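# Move the desk's foam block onto the bookcase's bottom shelf

## Task

Carry the foam block from the desk to the lowest shelf of the bookcase. At the end, nothing (robot included) may stand in the hatched zone in front of the door, and the robot must be upright and not tipped or leaning, or the task fails.

## Robot and tools

ROBOT. TidyBot++: a 0.54 x 0.50 x 0.38 m base on four powered casters, carrying one seven-joint arm with a five-finger right hand. The shoulder sits 0.12 m ahead of base centre, 0.68 m up. Segments: upper arm 0.42 m, forearm 0.31 m, wrist to hand point 0.32 m. The arm begins folded, hand pointing down, poking up to 0.15 m beyond the base front. Cameras: base_camera and wrist_camera (on the wrist, little-finger side, aimed at the hand point).

FRAMES. Base frame: origin on the floor below base centre, x forward, y left, z up, metres. hand_pose and hand_target use it. Odometry frame = base frame at scene start; base_odometry counts wheel turns (slip looks like travel), heading in rad, left positive, -3.142 to 3.142. base_tilt is in degrees, forward/right positive.

move. One action per call; all keys are optional.
- base: object with any of translate_m (offset forward, m, -2 to 2), strafe_m (offset sideways, left positive, -2 to 2), rotate_rad (turn offset, counter-clockwise positive, -6.3 to 6.3). Offsets are measured along the base axes from where the base last reported itself.
- joints: object of absolute targets by name. Arm: joint_1_rad (any angle; positive is clockwise from above, the reverse of heading), joint_2_rad (shoulder, -2.249 to 2.249, 0 = upper arm vertical, positive leans forward), joint_3_rad (any angle), joint_4_rad (elbow, -2.579 to 2.579, 0 straight, negative bends forward when joint_3 is 3.14), joint_5_rad (any), joint_6_rad (wrist, -2.099 to 2.099, negative bends hand forward), joint_7_rad (any; hand roll). Any-angle joints go the short way; turn in steps under half a revolution. Hand keys, each -1 to 1, +1 open and -1 closed: hand_little, hand_ring, hand_middle, hand_index, hand_thumb_bend, hand_thumb_turn (-1 puts the thumb opposite the fingers). Settings: hand_force_limit (-1 to 1, roughly 0 to 10 N fingertip, 15 N thumb) and hand_speed (-0.96 to 1).
- target: one list of seven numbers [x, y, z, qw, qx, qy, qz], an absolute hand pose in the base frame, metres plus quaternion. With target, joints may only hold the hand keys.
- speeds: caps for this action, translate_m/strafe_m 0.05 to 0.5 m/s, rotate_rad 0.1 to 1.57 rad/s; for a combined drive give the cap under one key only.
- min_time_s: 0.1 to 8 s, minimum duration of arm motions.
- cameras: list of names or ["all"]; blocking: false returns quickly while motion continues.
A call with no action just reports state and images. Unknown keys make a call invalid; out-of-range values get it refused, and then later calls in your reply are skipped.

wait(seconds 0 to 10, cameras): lets time pass and reports. stop(cameras): brakes all running motions. zoom_image(camera, region [x0,y0,x1,y1] pixels, at most 504 each way): enlarges part of the newest image. show_instructions: shows the reference page. finished_scene: ends the scene for good; the goal must hold without the robot.

RESULTS. "move" is done or the worst status. base_status/joint_status/hand_status: done, moving, off_target (resting away from target, possibly still pressing), not_followed (a check withheld arm targets; "joint command not followed", "pose unreachable", "cause:"), contact_stop, time_out, torque_fault, limit_stop_at_motor_heat. on_its_own lists things the robot did unasked. motor_effort: percent of motor maximum, peak in brackets. hand_stopped_by gives six words for little, ring, middle, index, thumb_bend, thumb_turn: moving, target, force, stalled, fault. <finger>_load_n: fingertip force in N, positive pushing open; a grip that slips shows as loads near 0. "ARM HIT" means a hard collision with base or arm; MOTOR HOT warns of heat before an over-temperature stop.

TIPS. Hand poses usually settle within about 4 cm and 10 degrees; correct by adding (wanted minus read position) to your last target. To hold still, resend hand_target, not hand_pose. The arm sags under load and does not avoid obstacles; a pose low and close in front of the base may fail or strike the base. A downward hand reaches about 0.93 m high at most, only near the base. The hand point is 0.045 m in front of the palm; +z runs along straight fingers (which extend 0.06 to 0.07 m further), +y out of the palm. With the thumb turned in (hand_thumb_turn -1), the hand wraps objects about 0.035 to 0.065 m thick. For a gentle grip use hand_speed -0.94 or lower; to tighten, raise hand_force_limit and send a more-closed target. Watch the bracket and last link near the wrist.

AVOID. Dropping the block or releasing it while moving; driving or turning with the arm snagged above about 0.6 m; reaching far out over furniture right in front; swinging a stretched arm sideways; ramming furniture (torque faults freeze the arm for 10 s); long stretched holds that overheat motors; ending tilted or inside the hatched door area.

Each tool is called after "Request:" by a JSON object that holds its "op" and its "data", one argument or row to a line.

Reference images:

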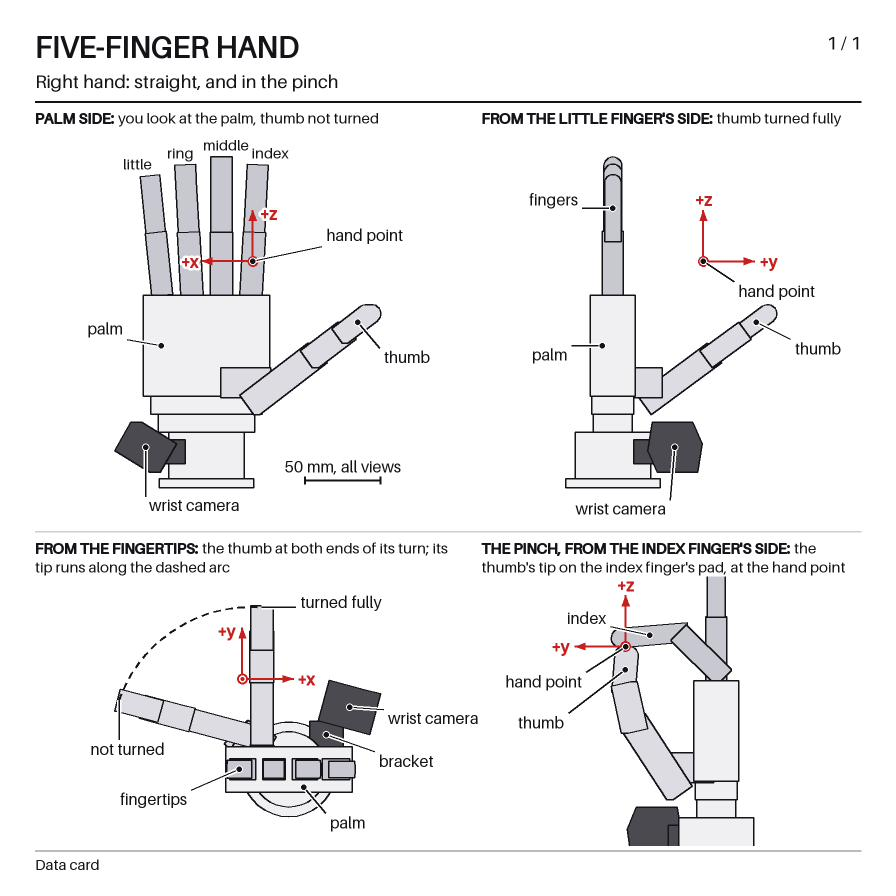

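## Session

Request:
{"op": "move", "data": {

}}

Scene clock: 0.00 s.
base_odometry: x=+0.000 y=+0.000 heading=+0.000
base_tilt: forward=-0.1 right=+0.8
base_status: not commanded
joint_positions: joint_1_rad=-0.049 joint_2_rad=-0.375 joint_3_rad=+3.179 joint_4_rad=-2.536 joint_5_rad=+0.027 joint_6_rad=-0.906 joint_7_rad=+1.538 hand_little=+1.000 hand_ring=+1.000 hand_middle=+1.000 hand_index=+1.000 hand_thumb_turn=+1.000 hand_thumb_bend=+1.000 hand_force_limit=+0.000 hand_speed=-0.800
joint_status: not commanded
hand_stopped_by: target,target,target,target,target,target
little_load_n: 0.0
ring_load_n: 0.0
middle_load_n: 0.0
index_load_n: 0.0
thumb_bend_load_n: 0.0
thumb_turn_load_n: 0.0
motor_effort: joint_1_rad=+1 joint_2_rad=+2 joint_3_rad=+1 joint_4_rad=+12 joint_5_rad=-1 joint_6_rad=+0 joint_7_rad=+1
hand_pose: x=+0.2816 y=+0.0579 z=+0.5794 quat_wxyz=(+0.038, +0.002, +0.999, -0.003) (m; base frame)
hand_target: x=+0.2816 y=+0.0579 z=+0.5794 quat_wxyz=(+0.038, +0.002, +0.999, -0.003) (m; base frame)
hand_status: not commanded
pictures: base_camera, wrist_camera
Images, in order (width x height): base_camera 644x364, wrist_camera 504x504.

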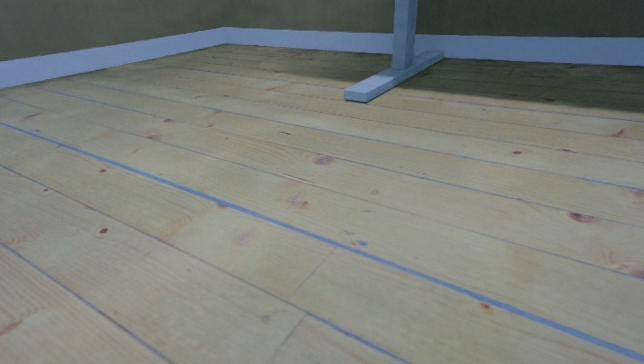

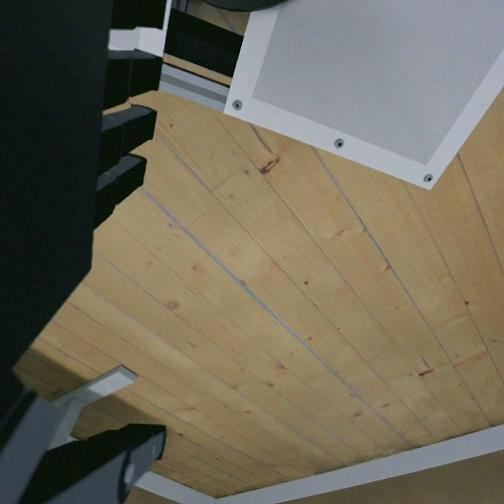

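Request:
{"op": "move", "data": {
  "joints": {"joint_1_rad":0,"joint_2_rad":-1.2,"joint_3_rad":3.142,"joint_4_rad":-2.03,"joint_5_rad":0,"joint_6_rad":-0.203,"joint_7_rad":-1.832},
  "cameras": ["all"]
}}

Scene clock: 5.90 s.
move: done
base_odometry: x=+0.000 y=+0.000 heading=+0.000
base_tilt: forward=-0.1 right=+0.8
base_status: not commanded
joint_positions: joint_1_rad=-0.019 joint_2_rad=-1.168 joint_3_rad=+3.156 joint_4_rad=-2.056 joint_5_rad=+0.027 joint_6_rad=-0.283 joint_7_rad=+4.374 hand_little=+1.000 hand_ring=+1.000 hand_middle=+1.000 hand_index=+1.000 hand_thumb_turn=+1.000 hand_thumb_bend=+1.000 hand_force_limit=+0.000 hand_speed=-0.800
joint_status: all done
hand_stopped_by: target,target,target,target,target,target
little_load_n: 0.0
ring_load_n: 0.0
middle_load_n: 0.0
index_load_n: 0.0
thumb_bend_load_n: 0.0
thumb_turn_load_n: 0.0
motor_effort: joint_1_rad=+1(2) joint_2_rad=+15(17) joint_3_rad=+0(2) joint_4_rad=+13(18) joint_5_rad=-1(2) joint_6_rad=+6(8) joint_7_rad=+0(1)
hand_pose: x=+0.2916 y=-0.0524 z=+1.1259 quat_wxyz=(+0.137, -0.545, +0.091, -0.822) (m; base frame)
hand_target: x=+0.2586 y=-0.0490 z=+1.1725 quat_wxyz=(+0.113, -0.490, +0.065, -0.862) (m; base frame)
hand_status: not commanded
pictures: base_camera, wrist_camera
Images, in order (width x height): base_camera 644x364, wrist_camera 504x504.

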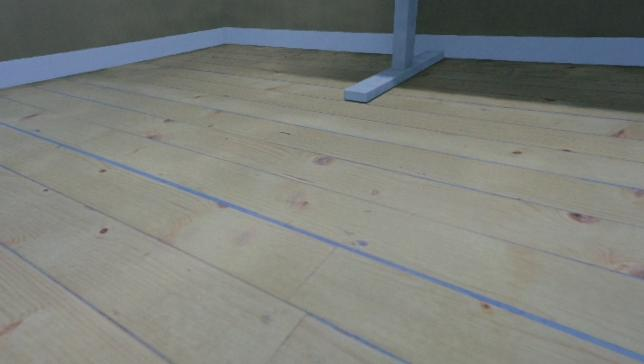

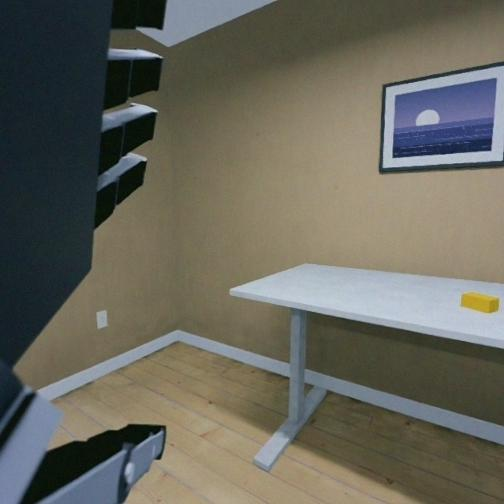

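Request:
{"op": "move", "data": {
  "joints": {"joint_1_rad":0.8},
  "cameras": ["wrist_camera"]
}}

Request:
{"op": "move", "data": {
  "joints": {"joint_1_rad":1.8},
  "cameras": ["wrist_camera"]
}}

Request:
{"op": "move", "data": {
  "joints": {"joint_1_rad":2.8},
  "cameras": ["wrist_camera"]
}}

Request:
{"op": "move", "data": {
  "joints": {"joint_1_rad":3.8},
  "cameras": ["wrist_camera"]
}}

Request:
{"op": "move", "data": {
  "joints": {"joint_1_rad":4.9},
  "cameras": ["wrist_camera"]
}}

Scene clock: 11.67 s.
move: done
base_odometry: x=+0.000 y=+0.000 heading=+0.000
base_tilt: forward=-0.1 right=+0.8
base_status: not commanded
joint_positions: joint_1_rad=+0.783 joint_2_rad=-1.168 joint_3_rad=+3.155 joint_4_rad=-2.056 joint_5_rad=+0.027 joint_6_rad=-0.283 joint_7_rad=+4.376 hand_little=+1.000 hand_ring=+1.000 hand_middle=+1.000 hand_index=+1.000 hand_thumb_turn=+1.000 hand_thumb_bend=+1.000 hand_force_limit=+0.000 hand_speed=-0.800
joint_status: all done
hand_stopped_by: target,target,target,target,target,target
little_load_n: 0.0
ring_load_n: 0.0
middle_load_n: 0.0
index_load_n: 0.0
thumb_bend_load_n: 0.0
thumb_turn_load_n: 0.0
motor_effort: joint_1_rad=+1(2) joint_2_rad=+15(16) joint_3_rad=+1(2) joint_4_rad=+14(15) joint_5_rad=-1(1) joint_6_rad=+7(7) joint_7_rad=+0(1)
hand_pose: x=+0.2016 y=-0.1603 z=+1.1260 quat_wxyz=(-0.196, -0.467, +0.295, -0.810) (m; base frame)
hand_target: x=+0.1811 y=-0.1343 z=+1.1725 quat_wxyz=(-0.231, -0.426, +0.250, -0.838) (m; base frame)
hand_status: not commanded
pictures: wrist_camera
Images, in order (width x height): wrist_camera 504x504.

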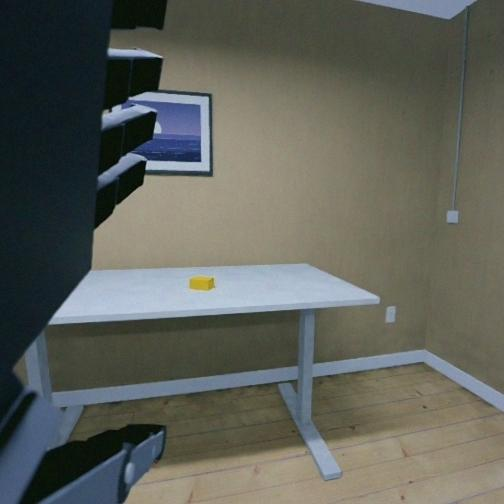

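Scene clock: 13.97 s.
move: done
base_odometry: x=+0.000 y=+0.000 heading=+0.000
base_tilt: forward=-0.1 right=+0.8
base_status: not commanded
joint_positions: joint_1_rad=+1.783 joint_2_rad=-1.168 joint_3_rad=+3.155 joint_4_rad=-2.056 joint_5_rad=+0.027 joint_6_rad=-0.283 joint_7_rad=+4.376 hand_little=+1.000 hand_ring=+1.000 hand_middle=+1.000 hand_index=+1.000 hand_thumb_turn=+1.000 hand_thumb_bend=+1.000 hand_force_limit=+0.000 hand_speed=-0.800
joint_status: all done
hand_stopped_by: target,target,target,target,target,target
little_load_n: 0.0
ring_load_n: 0.0
middle_load_n: 0.0
index_load_n: 0.0
thumb_bend_load_n: 0.0
thumb_turn_load_n: 0.0
motor_effort: joint_1_rad=+1(2) joint_2_rad=+15(16) joint_3_rad=+0(1) joint_4_rad=+14(15) joint_5_rad=-1(1) joint_6_rad=+7(7) joint_7_rad=+1(1)
hand_pose: x=+0.0289 y=-0.1561 z=+1.1260 quat_wxyz=(-0.560, -0.268, +0.483, -0.617) (m; base frame)
hand_target: x=+0.0395 y=-0.1248 z=+1.1725 quat_wxyz=(-0.605, -0.254, +0.424, -0.625) (m; base frame)
hand_status: not commanded
pictures: wrist_camera
Images, in order (width x height): wrist_camera 504x504.

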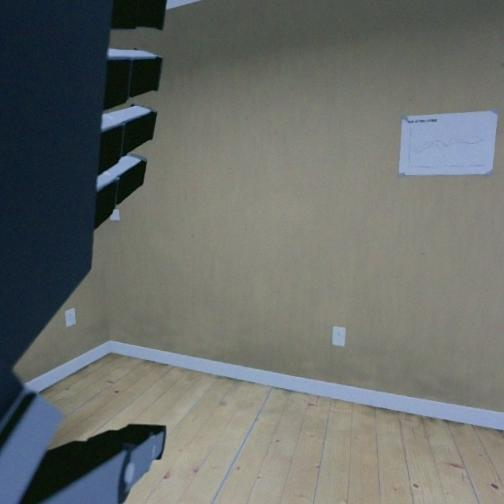

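Scene clock: 16.27 s.
move: done
base_odometry: x=+0.000 y=+0.000 heading=+0.000
base_tilt: forward=-0.1 right=+0.8
base_status: not commanded
joint_positions: joint_1_rad=+2.783 joint_2_rad=-1.168 joint_3_rad=+3.155 joint_4_rad=-2.056 joint_5_rad=+0.027 joint_6_rad=-0.283 joint_7_rad=+4.376 hand_little=+1.000 hand_ring=+1.000 hand_middle=+1.000 hand_index=+1.000 hand_thumb_turn=+1.000 hand_thumb_bend=+1.000 hand_force_limit=+0.000 hand_speed=-0.800
joint_status: all done
hand_stopped_by: target,target,target,target,target,target
little_load_n: 0.0
ring_load_n: 0.0
middle_load_n: 0.0
index_load_n: 0.0
thumb_bend_load_n: 0.0
thumb_turn_load_n: 0.0
motor_effort: joint_1_rad=+1(2) joint_2_rad=+15(16) joint_3_rad=+1(2) joint_4_rad=+15(15) joint_5_rad=-1(1) joint_6_rad=+7(7) joint_7_rad=+0(1)
hand_pose: x=-0.0610 y=-0.0086 z=+1.1260 quat_wxyz=(-0.788, -0.004, +0.553, -0.273) (m; base frame)
hand_target: x=-0.0290 y=-0.0006 z=+1.1725 quat_wxyz=(-0.830, -0.020, +0.493, -0.258) (m; base frame)
hand_status: not commanded
pictures: wrist_camera
Images, in order (width x height): wrist_camera 504x504.

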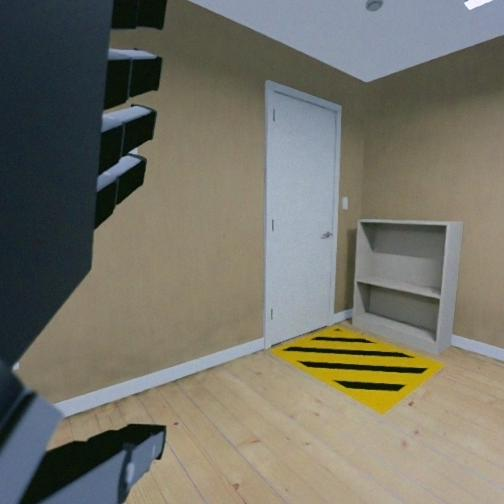

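Scene clock: 18.57 s.
move: done
base_odometry: x=+0.000 y=+0.000 heading=+0.000
base_tilt: forward=-0.1 right=+0.9
base_status: not commanded
joint_positions: joint_1_rad=+3.783 joint_2_rad=-1.168 joint_3_rad=+3.154 joint_4_rad=-2.056 joint_5_rad=+0.027 joint_6_rad=-0.283 joint_7_rad=+4.376 hand_little=+1.000 hand_ring=+1.000 hand_middle=+1.000 hand_index=+1.000 hand_thumb_turn=+1.000 hand_thumb_bend=+1.000 hand_force_limit=+0.000 hand_speed=-0.800
joint_status: all done
hand_stopped_by: target,target,target,target,target,target
little_load_n: 0.0
ring_load_n: 0.0
middle_load_n: 0.0
index_load_n: 0.0
thumb_bend_load_n: 0.0
thumb_turn_load_n: 0.0
motor_effort: joint_1_rad=+1(2) joint_2_rad=+14(16) joint_3_rad=+1(2) joint_4_rad=+14(15) joint_5_rad=+0(1) joint_6_rad=+6(7) joint_7_rad=+0(1)
hand_pose: x=+0.0145 y=+0.1468 z=+1.1260 quat_wxyz=(-0.822, +0.261, +0.487, +0.138) (m; base frame)
hand_target: x=+0.0386 y=+0.1242 z=+1.1725 quat_wxyz=(-0.852, +0.219, +0.442, +0.172) (m; base frame)
hand_status: not commanded
pictures: wrist_camera
Images, in order (width x height): wrist_camera 504x504.

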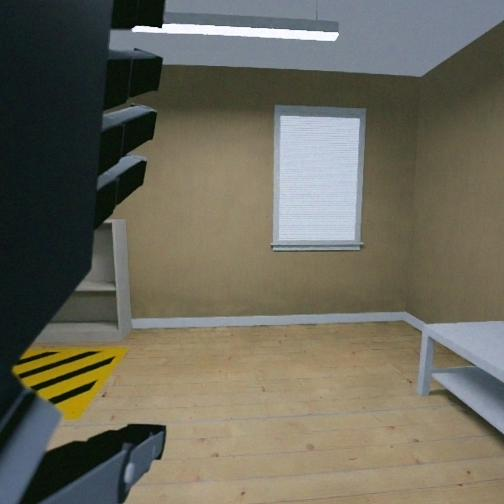

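Scene clock: 20.97 s.
move: done
base_odometry: x=+0.000 y=+0.000 heading=+0.000
base_tilt: forward=-0.1 right=+0.9
base_status: not commanded
joint_positions: joint_1_rad=+4.883 joint_2_rad=-1.168 joint_3_rad=+3.154 joint_4_rad=-2.056 joint_5_rad=+0.027 joint_6_rad=-0.283 joint_7_rad=+4.376 hand_little=+1.000 hand_ring=+1.000 hand_middle=+1.000 hand_index=+1.000 hand_thumb_turn=+1.000 hand_thumb_bend=+1.000 hand_force_limit=+0.000 hand_speed=-0.800
joint_status: all done
hand_stopped_by: target,target,target,target,target,target
little_load_n: 0.0
ring_load_n: 0.0
middle_load_n: 0.0
index_load_n: 0.0
thumb_bend_load_n: 0.0
thumb_turn_load_n: 0.0
motor_effort: joint_1_rad=+1(2) joint_2_rad=+15(16) joint_3_rad=+1(1) joint_4_rad=+14(15) joint_5_rad=-1(1) joint_6_rad=+6(7) joint_7_rad=+1(1)
hand_pose: x=+0.2024 y=+0.1598 z=+1.1260 quat_wxyz=(-0.628, +0.477, +0.278, +0.547) (m; base frame)
hand_target: x=+0.1932 y=+0.1280 z=+1.1725 quat_wxyz=(-0.637, +0.418, +0.263, +0.592) (m; base frame)
hand_status: not commanded
pictures: wrist_camera
Images, in order (width x height): wrist_camera 504x504.

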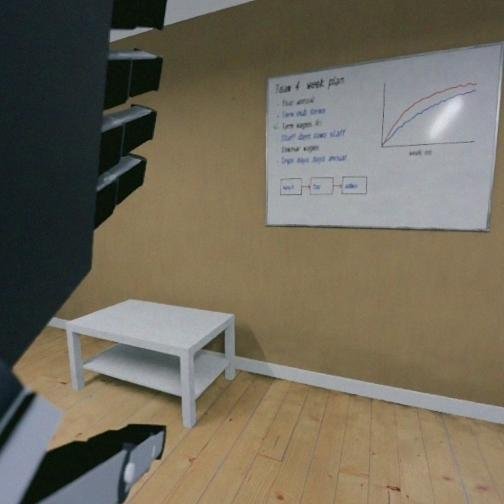

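Request:
{"op": "move", "data": {
  "base": {"rotate_rad":-0.6},
  "joints": {"joint_1_rad":0}
}}

Request:
{"op": "move", "data": {
  "base": {"translate_m":0.6,"strafe_m":-0.1},
  "cameras": ["all"]
}}

Scene clock: 65.67 s.
move: done
base_odometry: x=+0.000 y=+0.000 heading=-0.599
base_tilt: forward=-0.1 right=+0.8
base_status: done
joint_positions: joint_1_rad=+6.266 joint_2_rad=-1.168 joint_3_rad=+3.154 joint_4_rad=-2.056 joint_5_rad=+0.027 joint_6_rad=-0.282 joint_7_rad=+4.376 hand_little=+1.000 hand_ring=+1.000 hand_middle=+1.000 hand_index=+1.000 hand_thumb_turn=+1.000 hand_thumb_bend=+1.000 hand_force_limit=+0.000 hand_speed=-0.800
joint_status: all done
hand_stopped_by: target,target,target,target,target,target
little_load_n: 0.0
ring_load_n: 0.0
middle_load_n: 0.0
index_load_n: 0.0
thumb_bend_load_n: 0.0
thumb_turn_load_n: 0.0
motor_effort: joint_1_rad=+1(3) joint_2_rad=+15(16) joint_3_rad=+1(2) joint_4_rad=+14(15) joint_5_rad=-1(1) joint_6_rad=+7(7) joint_7_rad=+1(1)
hand_pose: x=+0.2914 y=-0.0519 z=+1.1264 quat_wxyz=(-0.135, +0.545, -0.090, +0.823) (m; base frame)
hand_target: x=+0.2586 y=-0.0490 z=+1.1725 quat_wxyz=(-0.113, +0.490, -0.065, +0.862) (m; base frame)
hand_status: not commanded
pictures: none

Scene clock: 67.93 s.
move: done
base_odometry: x=+0.439 y=-0.421 heading=-0.599
base_tilt: forward=-0.1 right=+0.8
base_status: done
joint_positions: joint_1_rad=+6.267 joint_2_rad=-1.171 joint_3_rad=+3.152 joint_4_rad=-2.055 joint_5_rad=+0.027 joint_6_rad=-0.279 joint_7_rad=+4.376 hand_little=+1.000 hand_ring=+1.000 hand_middle=+1.000 hand_index=+1.000 hand_thumb_turn=+1.000 hand_thumb_bend=+1.000 hand_force_limit=+0.000 hand_speed=-0.800
joint_status: not commanded
hand_stopped_by: target,target,target,target,target,target
little_load_n: 0.0
ring_load_n: 0.0
middle_load_n: 0.0
index_load_n: 0.0
thumb_bend_load_n: 0.0
thumb_turn_load_n: 0.0
motor_effort: joint_1_rad=+1(2) joint_2_rad=+14(18) joint_3_rad=+1(2) joint_4_rad=+14(16) joint_5_rad=-1(1) joint_6_rad=+7(7) joint_7_rad=+0(1)
hand_pose: x=+0.2895 y=-0.0513 z=+1.1286 quat_wxyz=(-0.135, +0.542, -0.089, +0.825) (m; base frame)
hand_target: x=+0.2586 y=-0.0490 z=+1.1725 quat_wxyz=(-0.113, +0.490, -0.065, +0.862) (m; base frame)
hand_status: not commanded
pictures: base_camera, wrist_camera
Images, in order (width x height): base_camera 644x364, wrist_camera 504x504.

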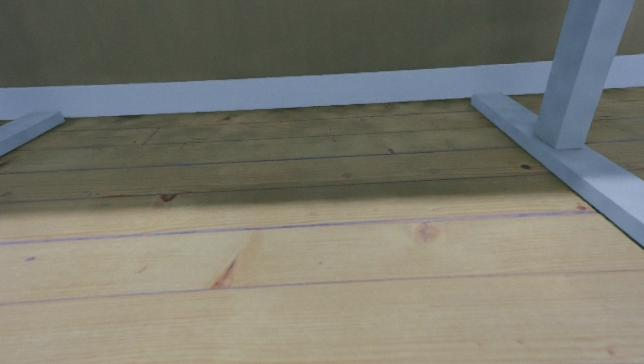

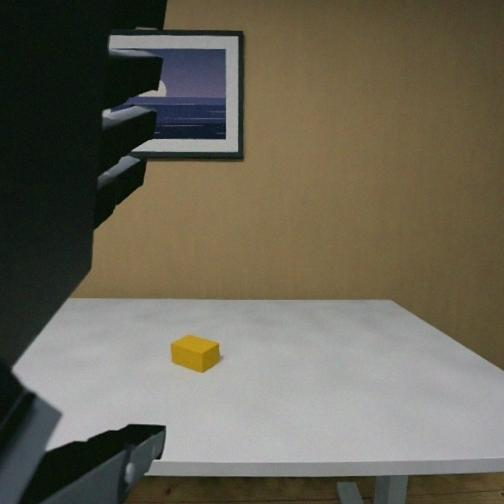

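Request:
{"op": "zoom_image", "data": {
  "camera": "wrist_camera",
  "region": [140, 290, 280, 430]
}}

Scaled by 3.600.

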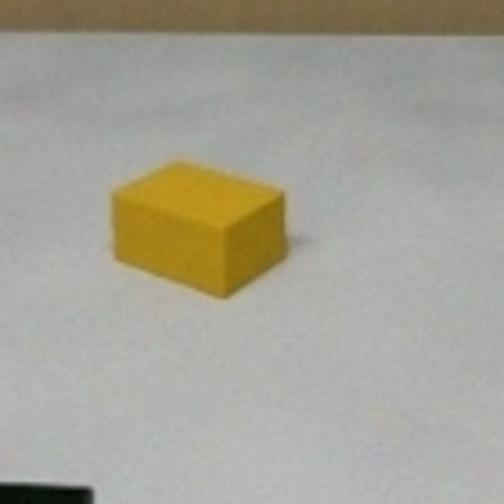

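Request:
{"op": "move", "data": {
  "base": {"translate_m":0.15},
  "cameras": ["wrist_camera"]
}}

Request:
{"op": "zoom_image", "data": {
  "camera": "wrist_camera",
  "region": [110, 290, 270, 450]
}}

Scene clock: 80.63 s.
move: done
base_odometry: x=+0.563 y=-0.506 heading=-0.600
base_tilt: forward=-0.1 right=+0.8
base_status: done
joint_positions: joint_1_rad=+6.267 joint_2_rad=-1.172 joint_3_rad=+3.152 joint_4_rad=-2.054 joint_5_rad=+0.027 joint_6_rad=-0.278 joint_7_rad=+4.376 hand_little=+1.000 hand_ring=+1.000 hand_middle=+1.000 hand_index=+1.000 hand_thumb_turn=+1.000 hand_thumb_bend=+1.000 hand_force_limit=+0.000 hand_speed=-0.800
joint_status: not commanded
hand_stopped_by: target,target,target,target,target,target
little_load_n: 0.0
ring_load_n: 0.0
middle_load_n: 0.0
index_load_n: 0.0
thumb_bend_load_n: 0.0
thumb_turn_load_n: 0.0
motor_effort: joint_1_rad=+1(1) joint_2_rad=+15(17) joint_3_rad=+1(2) joint_4_rad=+14(16) joint_5_rad=-1(1) joint_6_rad=+6(7) joint_7_rad=+0(1)
hand_pose: x=+0.2886 y=-0.0513 z=+1.1294 quat_wxyz=(-0.135, +0.541, -0.088, +0.826) (m; base frame)
hand_target: x=+0.2586 y=-0.0490 z=+1.1725 quat_wxyz=(-0.113, +0.490, -0.065, +0.862) (m; base frame)
hand_status: not commanded
pictures: wrist_camera
Images, in order (width x height): wrist_camera 504x504.

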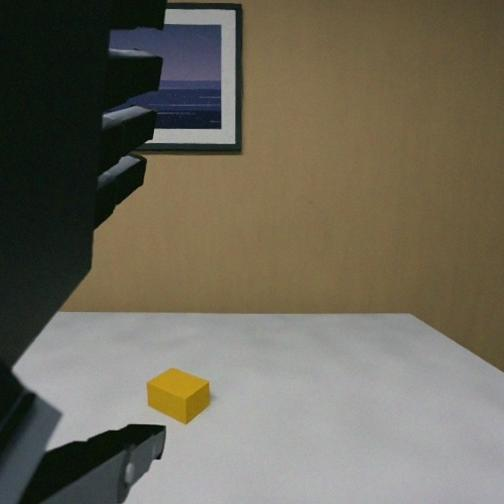

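Scaled by 3.150.

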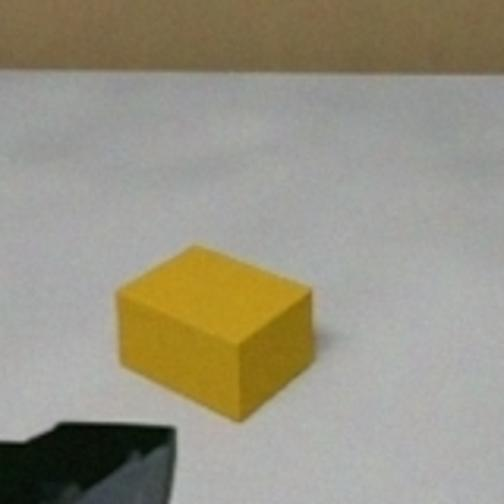

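Request:
{"op": "move", "data": {
  "base": {"translate_m":0.061,"strafe_m":0.428,"rotate_rad":-0.588},
  "speeds": {"translate_m":0.25}
}}

Request:
{"op": "move", "data": {
  "joints": {"joint_1_rad":0,"joint_2_rad":-0.35,"joint_3_rad":3.142,"joint_4_rad":-1.85,"joint_5_rad":0,"joint_6_rad":-0.7,"joint_7_rad":3.14,"hand_thumb_turn":-1,"hand_force_limit":-0.6},
  "cameras": ["all"]
}}

Scene clock: 141.13 s.
move: done
base_odometry: x=+0.855 y=-0.187 heading=-1.189
base_tilt: forward=-0.1 right=+0.8
base_status: done
joint_positions: joint_1_rad=+6.274 joint_2_rad=-1.172 joint_3_rad=+3.146 joint_4_rad=-2.054 joint_5_rad=+0.027 joint_6_rad=-0.278 joint_7_rad=+4.377 hand_little=+1.000 hand_ring=+1.000 hand_middle=+1.000 hand_index=+1.000 hand_thumb_turn=+1.000 hand_thumb_bend=+1.000 hand_force_limit=+0.000 hand_speed=-0.800
joint_status: not commanded
hand_stopped_by: target,target,target,target,target,target
little_load_n: 0.0
ring_load_n: 0.0
middle_load_n: 0.5
index_load_n: 0.0
thumb_bend_load_n: 0.0
thumb_turn_load_n: 0.0
motor_effort: joint_1_rad=+1(3) joint_2_rad=+15(17) joint_3_rad=+1(3) joint_4_rad=+14(15) joint_5_rad=-1(1) joint_6_rad=+7(7) joint_7_rad=+0(1)
hand_pose: x=+0.2883 y=-0.0495 z=+1.1297 quat_wxyz=(-0.131, +0.541, -0.087, +0.826) (m; base frame)
hand_target: x=+0.2586 y=-0.0490 z=+1.1725 quat_wxyz=(-0.113, +0.490, -0.065, +0.862) (m; base frame)
hand_status: not commanded
pictures: none

Scene clock: 146.77 s.
move: done
base_odometry: x=+0.855 y=-0.187 heading=-1.189
base_tilt: forward=-0.1 right=+0.7
base_status: not commanded
joint_positions: joint_1_rad=+6.274 joint_2_rad=-0.374 joint_3_rad=+3.146 joint_4_rad=-1.886 joint_5_rad=+0.027 joint_6_rad=-0.632 joint_7_rad=+3.215 hand_little=+1.000 hand_ring=+1.000 hand_middle=+1.000 hand_index=+1.000 hand_thumb_turn=-1.000 hand_thumb_bend=+1.000 hand_force_limit=-0.600 hand_speed=-0.800
joint_status: all done
hand_stopped_by: target,target,target,target,target,target
little_load_n: 0.0
ring_load_n: 0.0
middle_load_n: 0.0
index_load_n: 0.0
thumb_bend_load_n: 0.0
thumb_turn_load_n: 0.0
motor_effort: joint_1_rad=+1(2) joint_2_rad=-4(17) joint_3_rad=+1(3) joint_4_rad=+17(18) joint_5_rad=-1(2) joint_6_rad=+6(7) joint_7_rad=+0(1)
hand_pose: x=+0.5159 y=+0.0229 z=+0.8644 quat_wxyz=(-0.318, +0.648, -0.592, +0.357) (m; base frame)
hand_target: x=+0.5133 y=+0.0321 z=+0.8611 quat_wxyz=(-0.321, +0.630, -0.631, +0.321) (m; base frame)
hand_status: not commanded
pictures: base_camera, wrist_camera
Images, in order (width x height): base_camera 644x364, wrist_camera 504x504.

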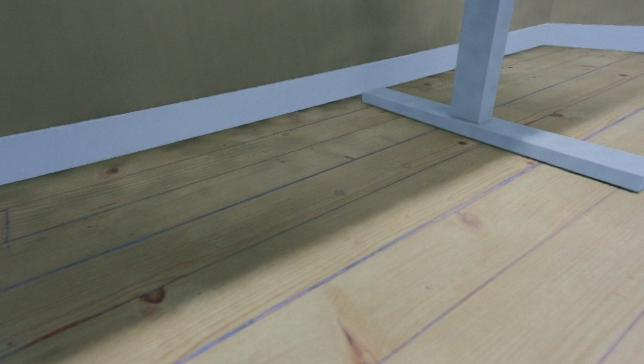

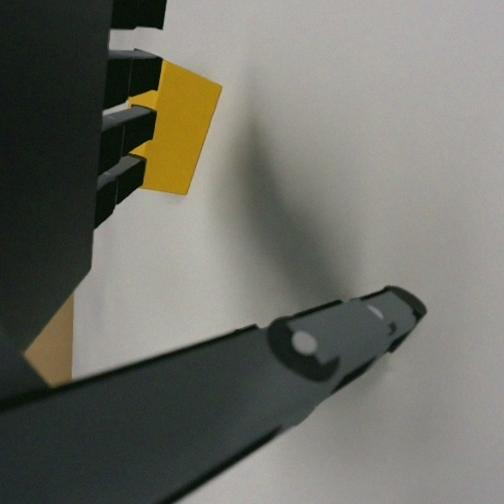

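Request:
{"op": "move", "data": {
  "joints": {"joint_1_rad":0,"joint_2_rad":-1.0,"joint_3_rad":3.142,"joint_4_rad":-2.0,"joint_5_rad":0,"joint_6_rad":-0.6,"joint_7_rad":-1.9},
  "cameras": ["wrist_camera"]
}}

Request:
{"op": "zoom_image", "data": {
  "camera": "wrist_camera",
  "region": [150, 150, 400, 400]
}}

Scene clock: 163.23 s.
move: done
base_odometry: x=+0.855 y=-0.187 heading=-1.189
base_tilt: forward=-0.1 right=+0.8
base_status: not commanded
joint_positions: joint_1_rad=+6.274 joint_2_rad=-0.968 joint_3_rad=+3.146 joint_4_rad=-1.970 joint_5_rad=+0.027 joint_6_rad=-0.632 joint_7_rad=+4.306 hand_little=+1.000 hand_ring=+1.000 hand_middle=+1.000 hand_index=+1.000 hand_thumb_turn=-1.000 hand_thumb_bend=+1.000 hand_force_limit=-0.600 hand_speed=-0.800
joint_status: all done
hand_stopped_by: target,target,target,target,target,target
little_load_n: 0.0
ring_load_n: 0.0
middle_load_n: 0.0
index_load_n: 0.0
thumb_bend_load_n: 0.0
thumb_turn_load_n: 0.5
motor_effort: joint_1_rad=+1(2) joint_2_rad=+11(12) joint_3_rad=+1(2) joint_4_rad=+16(19) joint_5_rad=-1(2) joint_6_rad=+7(8) joint_7_rad=+1(1)
hand_pose: x=+0.3549 y=-0.0477 z=+1.0185 quat_wxyz=(-0.129, +0.715, -0.143, +0.672) (m; base frame)
hand_target: x=+0.3500 y=-0.0458 z=+1.0210 quat_wxyz=(-0.114, +0.708, -0.118, +0.687) (m; base frame)
hand_status: not commanded
pictures: wrist_camera
Images, in order (width x height): wrist_camera 504x504.

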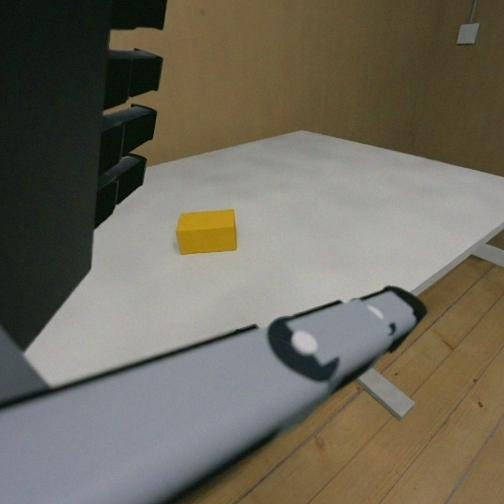

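Scaled by 2.016.

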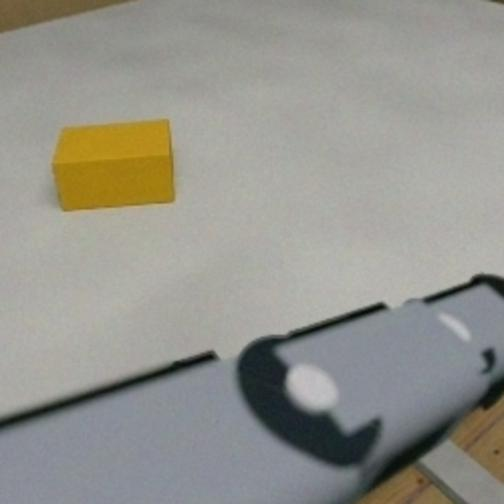

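Request:
{"op": "move", "data": {
  "joints": {"joint_1_rad":0,"joint_2_rad":0.04,"joint_3_rad":3.142,"joint_4_rad":-1.397,"joint_5_rad":0,"joint_6_rad":-0.80,"joint_7_rad":3.1},
  "min_time_s": 2.5,
  "cameras": ["wrist_camera"]
}}

Scene clock: 205.00 s.
move: done
base_odometry: x=+0.855 y=-0.187 heading=-1.189
base_tilt: forward=-0.1 right=+0.8
base_status: not commanded
joint_positions: joint_1_rad=+6.274 joint_2_rad=+0.006 joint_3_rad=+3.146 joint_4_rad=-1.433 joint_5_rad=+0.027 joint_6_rad=-0.732 joint_7_rad=+3.177 hand_little=+1.000 hand_ring=+1.000 hand_middle=+1.000 hand_index=+1.000 hand_thumb_turn=-1.000 hand_thumb_bend=+1.000 hand_force_limit=-0.600 hand_speed=-0.800
joint_status: all done
hand_stopped_by: target,target,target,target,target,target
little_load_n: 0.5
ring_load_n: 0.0
middle_load_n: 0.0
index_load_n: 0.0
thumb_bend_load_n: 0.0
thumb_turn_load_n: 0.0
motor_effort: joint_1_rad=+1(2) joint_2_rad=-15(16) joint_3_rad=+1(2) joint_4_rad=+17(18) joint_5_rad=-1(2) joint_6_rad=+6(8) joint_7_rad=+0(1)
hand_pose: x=+0.6645 y=+0.0256 z=+0.9107 quat_wxyz=(-0.316, +0.641, -0.609, +0.344) (m; base frame)
hand_target: x=+0.6642 y=+0.0344 z=+0.8989 quat_wxyz=(-0.315, +0.623, -0.649, +0.303) (m; base frame)
hand_status: not commanded
pictures: wrist_camera
Images, in order (width x height): wrist_camera 504x504.

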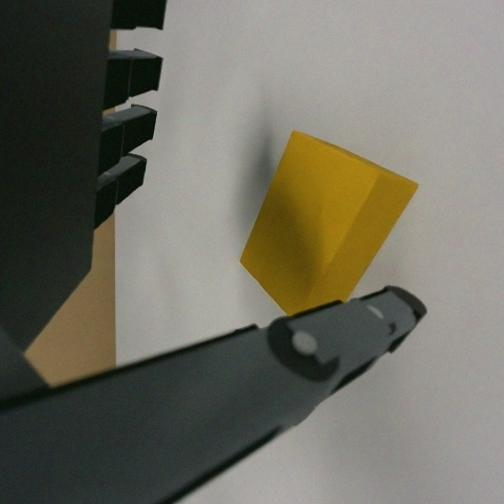

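Request:
{"op": "zoom_image", "data": {
  "camera": "wrist_camera",
  "region": [220, 110, 440, 330]
}}

Scaled by 2.291.

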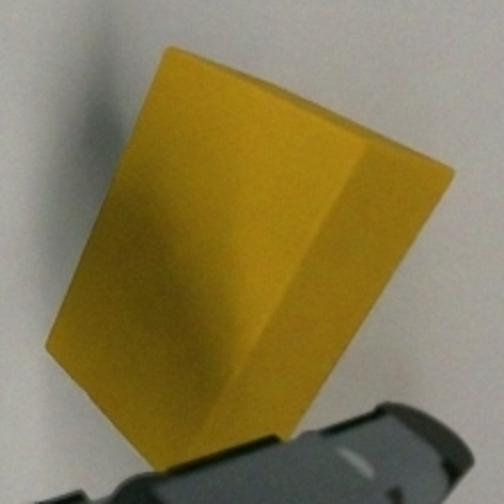

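Request:
{"op": "move", "data": {
  "joints": {"joint_1_rad":0,"joint_2_rad":0.085,"joint_3_rad":3.142,"joint_4_rad":-1.425,"joint_5_rad":0,"joint_6_rad":-0.80,"joint_7_rad":3.1},
  "min_time_s": 1.5,
  "cameras": ["wrist_camera"]
}}

Scene clock: 226.77 s.
move: done
base_odometry: x=+0.855 y=-0.187 heading=-1.189
base_tilt: forward=-0.1 right=+0.8
base_status: not commanded
joint_positions: joint_1_rad=+6.274 joint_2_rad=+0.039 joint_3_rad=+3.146 joint_4_rad=-1.433 joint_5_rad=+0.027 joint_6_rad=-0.733 joint_7_rad=+3.175 hand_little=+1.000 hand_ring=+1.000 hand_middle=+1.000 hand_index=+1.000 hand_thumb_turn=-1.000 hand_thumb_bend=+1.000 hand_force_limit=-0.600 hand_speed=-0.800
joint_status: all done
hand_stopped_by: target,target,target,target,target,target
little_load_n: 0.0
ring_load_n: 0.0
middle_load_n: 0.0
index_load_n: 0.0
thumb_bend_load_n: 0.0
thumb_turn_load_n: 0.0
motor_effort: joint_1_rad=+1(2) joint_2_rad=-16(16) joint_3_rad=+0(2) joint_4_rad=+17(18) joint_5_rad=-1(2) joint_6_rad=+6(6) joint_7_rad=+0(1)
hand_pose: x=+0.6716 y=+0.0258 z=+0.8927 quat_wxyz=(-0.306, +0.646, -0.615, +0.333) (m; base frame)
hand_target: x=+0.6669 y=+0.0344 z=+0.8597 quat_wxyz=(-0.291, +0.633, -0.660, +0.280) (m; base frame)
hand_status: not commanded
pictures: wrist_camera
Images, in order (width x height): wrist_camera 504x504.

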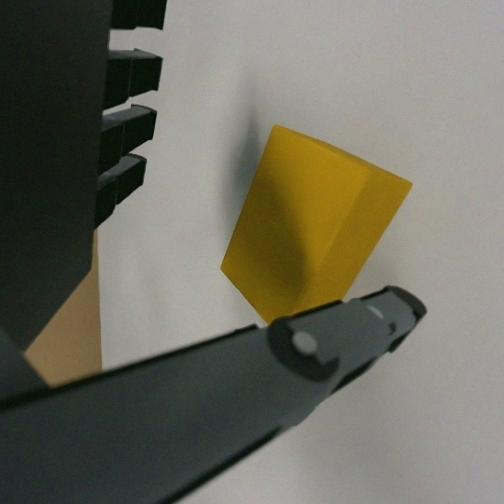

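Request:
{"op": "move", "data": {
  "joints": {"joint_1_rad":0,"joint_2_rad":0.095,"joint_3_rad":3.142,"joint_4_rad":-1.475,"joint_5_rad":0,"joint_6_rad":-0.80,"joint_7_rad":3.1},
  "min_time_s": 1.5,
  "cameras": ["wrist_camera"]
}}

Scene clock: 238.33 s.
move: done
base_odometry: x=+0.855 y=-0.187 heading=-1.189
base_tilt: forward=-0.1 right=+0.8
base_status: not commanded
joint_positions: joint_1_rad=+6.274 joint_2_rad=+0.048 joint_3_rad=+3.146 joint_4_rad=-1.445 joint_5_rad=+0.027 joint_6_rad=-0.733 joint_7_rad=+3.175 hand_little=+1.000 hand_ring=+1.000 hand_middle=+1.000 hand_index=+1.000 hand_thumb_turn=-1.000 hand_thumb_bend=+1.000 hand_force_limit=-0.600 hand_speed=-0.800
joint_status: all done
hand_stopped_by: target,target,target,target,target,target
little_load_n: 0.0
ring_load_n: 0.0
middle_load_n: 0.0
index_load_n: 0.0
thumb_bend_load_n: 0.0
thumb_turn_load_n: 0.0
motor_effort: joint_1_rad=+1(2) joint_2_rad=-16(17) joint_3_rad=+0(1) joint_4_rad=+16(18) joint_5_rad=-1(2) joint_6_rad=+5(6) joint_7_rad=+0(1)
hand_pose: x=+0.6706 y=+0.0258 z=+0.8811 quat_wxyz=(-0.299, +0.650, -0.618, +0.326) (m; base frame)
hand_target: x=+0.6557 y=+0.0344 z=+0.8290 quat_wxyz=(-0.271, +0.641, -0.669, +0.261) (m; base frame)
hand_status: not commanded
pictures: wrist_camera
Images, in order (width x height): wrist_camera 504x504.

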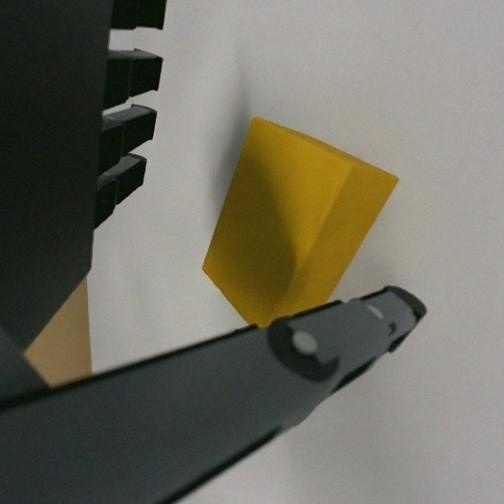

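Request:
{"op": "move", "data": {
  "joints": {"joint_1_rad":0,"joint_2_rad":0.108,"joint_3_rad":3.142,"joint_4_rad":-1.488,"joint_5_rad":0,"joint_6_rad":-0.80,"joint_7_rad":3.1},
  "min_time_s": 1.5,
  "cameras": ["wrist_camera"]
}}

Scene clock: 245.37 s.
move: done
base_odometry: x=+0.855 y=-0.187 heading=-1.189
base_tilt: forward=-0.1 right=+0.8
base_status: not commanded
joint_positions: joint_1_rad=+6.274 joint_2_rad=+0.060 joint_3_rad=+3.146 joint_4_rad=-1.457 joint_5_rad=+0.027 joint_6_rad=-0.733 joint_7_rad=+3.175 hand_little=+1.000 hand_ring=+1.000 hand_middle=+1.000 hand_index=+1.000 hand_thumb_turn=-1.000 hand_thumb_bend=+1.000 hand_force_limit=-0.600 hand_speed=-0.800
joint_status: all done
hand_stopped_by: target,target,target,target,target,target
little_load_n: -0.5
ring_load_n: 0.0
middle_load_n: 0.0
index_load_n: 0.0
thumb_bend_load_n: 0.0
thumb_turn_load_n: 0.0
motor_effort: joint_1_rad=+1(2) joint_2_rad=-16(17) joint_3_rad=+0(1) joint_4_rad=+17(18) joint_5_rad=-1(2) joint_6_rad=+5(7) joint_7_rad=+0(1)
hand_pose: x=+0.6703 y=+0.0258 z=+0.8680 quat_wxyz=(-0.291, +0.654, -0.622, +0.318) (m; base frame)
hand_target: x=+0.6539 y=+0.0344 z=+0.8156 quat_wxyz=(-0.263, +0.645, -0.672, +0.252) (m; base frame)
hand_status: not commanded
pictures: wrist_camera
Images, in order (width x height): wrist_camera 504x504.

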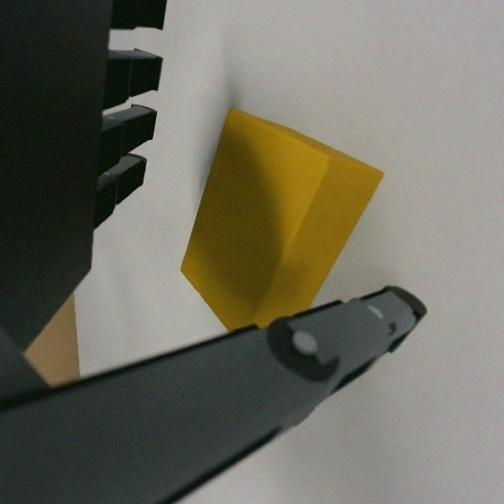

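Request:
{"op": "move", "data": {
  "joints": {"hand_index":-0.15,"hand_middle":-0.15,"hand_force_limit":-0.6,"hand_speed":-0.93},
  "cameras": ["wrist_camera"]
}}

Scene clock: 254.50 s.
move: off_target
base_odometry: x=+0.855 y=-0.187 heading=-1.189
base_tilt: forward=-0.1 right=+0.8
base_status: not commanded
joint_positions: joint_1_rad=+6.274 joint_2_rad=+0.060 joint_3_rad=+3.146 joint_4_rad=-1.457 joint_5_rad=+0.027 joint_6_rad=-0.733 joint_7_rad=+3.175 hand_little=+1.000 hand_ring=+1.000 hand_middle=+0.036 hand_index=+0.030 hand_thumb_turn=-1.000 hand_thumb_bend=+1.000 hand_force_limit=-0.600 hand_speed=-0.930
joint_status: hand_middle off_target (ended at +0.036, target -0.150); hand_index off_target (ended at +0.030, target -0.150); the others done
hand_stopped_by: target,target,force,force,target,target
little_load_n: 0.0
ring_load_n: -0.5
middle_load_n: 2.5
index_load_n: 2.5
thumb_bend_load_n: 0.5
thumb_turn_load_n: -0.5
motor_effort: joint_1_rad=+1(1) joint_2_rad=-16(17) joint_3_rad=+0(1) joint_4_rad=+16(18) joint_5_rad=+0(1) joint_6_rad=+5(6) joint_7_rad=+1(1)
hand_pose: x=+0.6701 y=+0.0258 z=+0.8678 quat_wxyz=(-0.291, +0.654, -0.622, +0.318) (m; base frame)
hand_target: x=+0.6539 y=+0.0344 z=+0.8156 quat_wxyz=(-0.263, +0.645, -0.672, +0.252) (m; base frame)
hand_status: not commanded
pictures: wrist_camera
Images, in order (width x height): wrist_camera 504x504.

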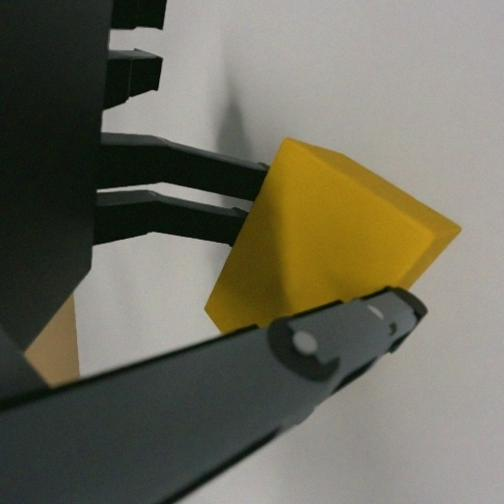

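Request:
{"op": "move", "data": {
  "joints": {"hand_thumb_bend":0.5,"hand_force_limit":-0.5}
}}

Request:
{"op": "move", "data": {
  "joints": {"hand_index":-0.3,"hand_middle":-0.3,"hand_force_limit":-0.3},
  "cameras": ["wrist_camera"]
}}

Scene clock: 260.03 s.
move: off_target
base_odometry: x=+0.855 y=-0.187 heading=-1.189
base_tilt: forward=-0.1 right=+0.8
base_status: not commanded
joint_positions: joint_1_rad=+6.274 joint_2_rad=+0.060 joint_3_rad=+3.146 joint_4_rad=-1.457 joint_5_rad=+0.027 joint_6_rad=-0.733 joint_7_rad=+3.175 hand_little=+1.000 hand_ring=+1.000 hand_middle=+0.036 hand_index=+0.030 hand_thumb_turn=-1.000 hand_thumb_bend=+0.993 hand_force_limit=-0.500 hand_speed=-0.930
joint_status: hand_thumb_bend off_target (ended at +0.993, target +0.500); the others done
hand_stopped_by: target,target,force,force,force,target
little_load_n: 0.0
ring_load_n: 0.0
middle_load_n: 2.5
index_load_n: 2.5
thumb_bend_load_n: 4.0
thumb_turn_load_n: -0.5
motor_effort: joint_1_rad=+1(1) joint_2_rad=-16(17) joint_3_rad=+0(1) joint_4_rad=+16(17) joint_5_rad=-1(1) joint_6_rad=+5(6) joint_7_rad=+0(1)
hand_pose: x=+0.6701 y=+0.0258 z=+0.8677 quat_wxyz=(-0.291, +0.654, -0.622, +0.318) (m; base frame)
hand_target: x=+0.6539 y=+0.0344 z=+0.8156 quat_wxyz=(-0.263, +0.645, -0.672, +0.252) (m; base frame)
hand_status: not commanded
pictures: none

Scene clock: 260.80 s.
move: off_target
base_odometry: x=+0.855 y=-0.187 heading=-1.189
base_tilt: forward=-0.1 right=+0.8
base_status: not commanded
joint_positions: joint_1_rad=+6.274 joint_2_rad=+0.060 joint_3_rad=+3.146 joint_4_rad=-1.457 joint_5_rad=+0.027 joint_6_rad=-0.733 joint_7_rad=+3.175 hand_little=+1.000 hand_ring=+1.000 hand_middle=+0.031 hand_index=+0.018 hand_thumb_turn=-1.000 hand_thumb_bend=+0.993 hand_force_limit=-0.300 hand_speed=-0.930
joint_status: hand_middle off_target (ended at +0.031, target -0.300); hand_index off_target (ended at +0.018, target -0.300); the others done
hand_stopped_by: target,target,force,force,force,target
little_load_n: 0.0
ring_load_n: 0.0
middle_load_n: 3.0
index_load_n: 4.5
thumb_bend_load_n: 4.5
thumb_turn_load_n: -1.0
motor_effort: joint_1_rad=+1(1) joint_2_rad=-16(17) joint_3_rad=+1(1) joint_4_rad=+17(17) joint_5_rad=-1(1) joint_6_rad=+5(5) joint_7_rad=+0(1)
hand_pose: x=+0.6701 y=+0.0258 z=+0.8677 quat_wxyz=(-0.291, +0.654, -0.622, +0.318) (m; base frame)
hand_target: x=+0.6539 y=+0.0344 z=+0.8156 quat_wxyz=(-0.263, +0.645, -0.672, +0.252) (m; base frame)
hand_status: not commanded
pictures: wrist_camera
Images, in order (width x height): wrist_camera 504x504.

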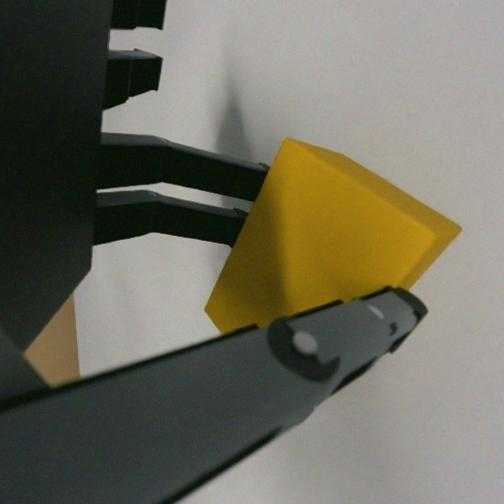

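Request:
{"op": "move", "data": {
  "joints": {"joint_1_rad":0,"joint_2_rad":-0.1,"joint_3_rad":3.142,"joint_4_rad":-1.45,"joint_5_rad":0,"joint_6_rad":-0.80,"joint_7_rad":3.1},
  "min_time_s": 2.5,
  "cameras": ["wrist_camera"]
}}

Scene clock: 267.50 s.
move: done
base_odometry: x=+0.855 y=-0.187 heading=-1.189
base_tilt: forward=-0.1 right=+0.8
base_status: not commanded
joint_positions: joint_1_rad=+6.274 joint_2_rad=-0.073 joint_3_rad=+3.146 joint_4_rad=-1.457 joint_5_rad=+0.027 joint_6_rad=-0.735 joint_7_rad=+3.175 hand_little=+1.000 hand_ring=+1.000 hand_middle=+0.031 hand_index=+0.018 hand_thumb_turn=-1.000 hand_thumb_bend=+0.993 hand_force_limit=-0.300 hand_speed=-0.930
joint_status: all done
hand_stopped_by: target,target,force,force,force,target
little_load_n: 0.0
ring_load_n: 0.0
middle_load_n: 3.0
index_load_n: 4.5
thumb_bend_load_n: 4.5
thumb_turn_load_n: -1.0
motor_effort: joint_1_rad=+1(2) joint_2_rad=-12(17) joint_3_rad=+0(2) joint_4_rad=+17(18) joint_5_rad=-1(2) joint_6_rad=+6(7) joint_7_rad=+0(1)
hand_pose: x=+0.6402 y=+0.0255 z=+0.9390 quat_wxyz=(-0.332, +0.631, -0.602, +0.360) (m; base frame)
hand_target: x=+0.6211 y=+0.0344 z=+0.9438 quat_wxyz=(-0.343, +0.609, -0.635, +0.329) (m; base frame)
hand_status: not commanded
pictures: wrist_camera
Images, in order (width x height): wrist_camera 504x504.

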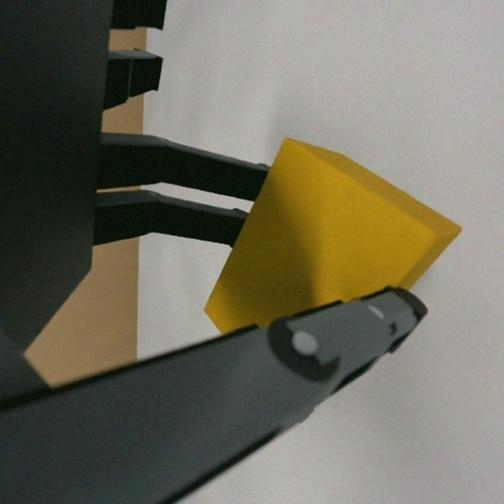

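Request:
{"op": "move", "data": {
  "base": {"translate_m":-0.5},
  "speeds": {"translate_m":0.3}
}}

Request:
{"op": "move", "data": {
  "base": {"rotate_rad":-2.574},
  "speeds": {"rotate_rad":0.9},
  "joints": {"joint_1_rad":0,"joint_2_rad":-0.7,"joint_3_rad":3.142,"joint_4_rad":-2.1,"joint_5_rad":0,"joint_6_rad":-0.8,"joint_7_rad":3.1},
  "min_time_s": 2.5,
  "cameras": ["all"]
}}

Scene clock: 300.13 s.
move: done
base_odometry: x=+0.669 y=+0.278 heading=-1.189
base_tilt: forward=-0.1 right=+0.8
base_status: done
joint_positions: joint_1_rad=+6.274 joint_2_rad=-0.085 joint_3_rad=+3.146 joint_4_rad=-1.457 joint_5_rad=+0.027 joint_6_rad=-0.737 joint_7_rad=+3.175 hand_little=+1.000 hand_ring=+1.000 hand_middle=+0.031 hand_index=+0.018 hand_thumb_turn=-1.000 hand_thumb_bend=+0.993 hand_force_limit=-0.300 hand_speed=-0.930
joint_status: not commanded
hand_stopped_by: target,target,force,force,force,target
little_load_n: 0.0
ring_load_n: -0.5
middle_load_n: 3.0
index_load_n: 4.5
thumb_bend_load_n: 5.0
thumb_turn_load_n: -1.0
motor_effort: joint_1_rad=+1(2) joint_2_rad=-11(16) joint_3_rad=+0(1) joint_4_rad=+17(18) joint_5_rad=-1(1) joint_6_rad=+6(7) joint_7_rad=+0(1)
hand_pose: x=+0.6366 y=+0.0255 z=+0.9450 quat_wxyz=(-0.335, +0.629, -0.600, +0.363) (m; base frame)
hand_target: x=+0.6211 y=+0.0344 z=+0.9438 quat_wxyz=(-0.343, +0.609, -0.635, +0.329) (m; base frame)
hand_status: not commanded
pictures: none

Scene clock: 303.87 s.
move: done
base_odometry: x=+0.669 y=+0.278 heading=+2.521
base_tilt: forward=-0.1 right=+0.8
base_status: done
joint_positions: joint_1_rad=+6.274 joint_2_rad=-0.676 joint_3_rad=+3.142 joint_4_rad=-2.073 joint_5_rad=+0.027 joint_6_rad=-0.737 joint_7_rad=+3.175 hand_little=+1.000 hand_ring=+1.000 hand_middle=+0.031 hand_index=+0.018 hand_thumb_turn=-1.000 hand_thumb_bend=+0.993 hand_force_limit=-0.300 hand_speed=-0.930
joint_status: all done
hand_stopped_by: target,target,force,force,force,target
little_load_n: 0.0
ring_load_n: 0.0
middle_load_n: 3.0
index_load_n: 4.5
thumb_bend_load_n: 4.5
thumb_turn_load_n: -1.0
motor_effort: joint_1_rad=+1(3) joint_2_rad=+4(14) joint_3_rad=+1(4) joint_4_rad=+17(19) joint_5_rad=-1(2) joint_6_rad=+6(7) joint_7_rad=+0(1)
hand_pose: x=+0.4048 y=+0.0255 z=+0.8399 quat_wxyz=(-0.328, +0.635, -0.603, +0.354) (m; base frame)
hand_target: x=+0.3835 y=+0.0345 z=+0.8199 quat_wxyz=(-0.327, +0.617, -0.643, +0.314) (m; base frame)
hand_status: not commanded
pictures: base_camera, wrist_camera
Images, in order (width x height): base_camera 644x364, wrist_camera 504x504.

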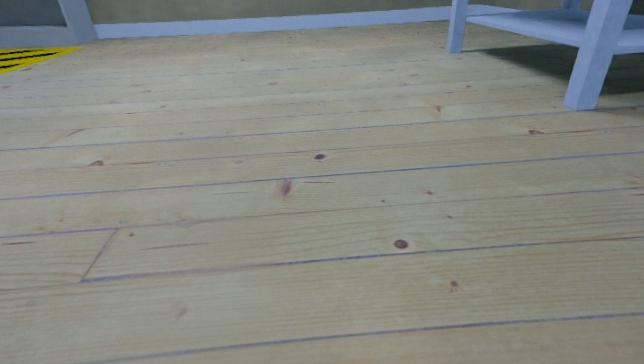

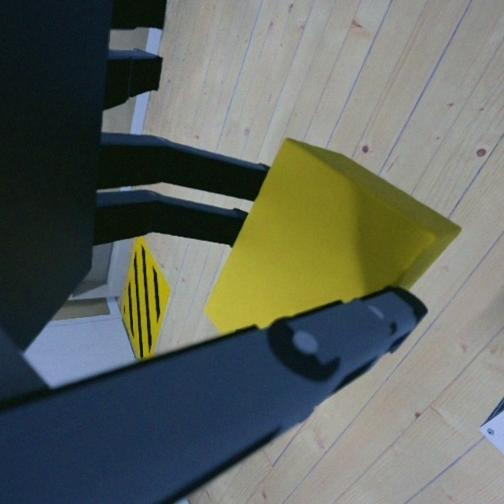

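Request:
{"op": "move", "data": {
  "base": {"translate_m":1.6,"strafe_m":1.635},
  "cameras": ["all"]
}}

Scene clock: 318.47 s.
move: done
base_odometry: x=-1.583 y=-0.123 heading=+2.520
base_tilt: forward=-0.1 right=+0.8
base_status: done
joint_positions: joint_1_rad=+6.274 joint_2_rad=-0.680 joint_3_rad=+3.142 joint_4_rad=-2.073 joint_5_rad=+0.027 joint_6_rad=-0.737 joint_7_rad=+3.175 hand_little=+1.000 hand_ring=+1.000 hand_middle=+0.031 hand_index=+0.018 hand_thumb_turn=-1.000 hand_thumb_bend=+0.993 hand_force_limit=-0.300 hand_speed=-0.930
joint_status: not commanded
hand_stopped_by: target,target,force,force,force,target
little_load_n: 0.0
ring_load_n: 0.0
middle_load_n: 3.0
index_load_n: 4.5
thumb_bend_load_n: 5.0
thumb_turn_load_n: -1.0
motor_effort: joint_1_rad=+1(1) joint_2_rad=+4(7) joint_3_rad=+1(2) joint_4_rad=+17(18) joint_5_rad=-1(1) joint_6_rad=+6(7) joint_7_rad=+0(1)
hand_pose: x=+0.4042 y=+0.0254 z=+0.8409 quat_wxyz=(-0.329, +0.634, -0.603, +0.355) (m; base frame)
hand_target: x=+0.3835 y=+0.0345 z=+0.8199 quat_wxyz=(-0.327, +0.617, -0.643, +0.314) (m; base frame)
hand_status: not commanded
pictures: base_camera, wrist_camera
Images, in order (width x height): base_camera 644x364, wrist_camera 504x504.

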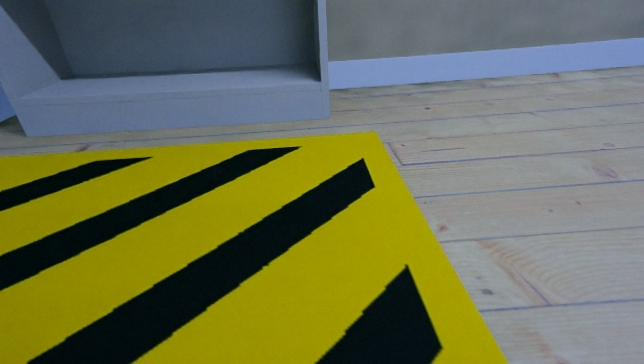

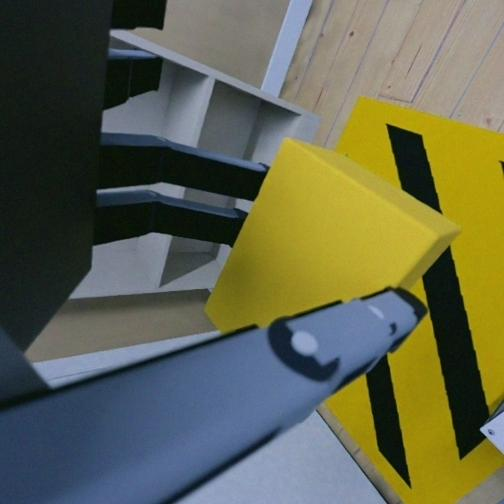

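Request:
{"op": "zoom_image", "data": {
  "camera": "base_camera",
  "region": [0, 0, 400, 180]
}}

Scaled by 1.260.

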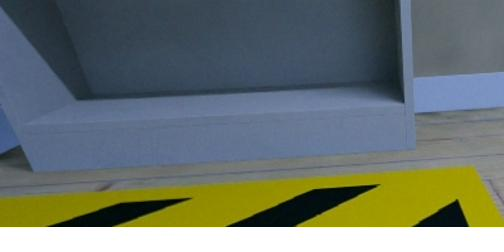

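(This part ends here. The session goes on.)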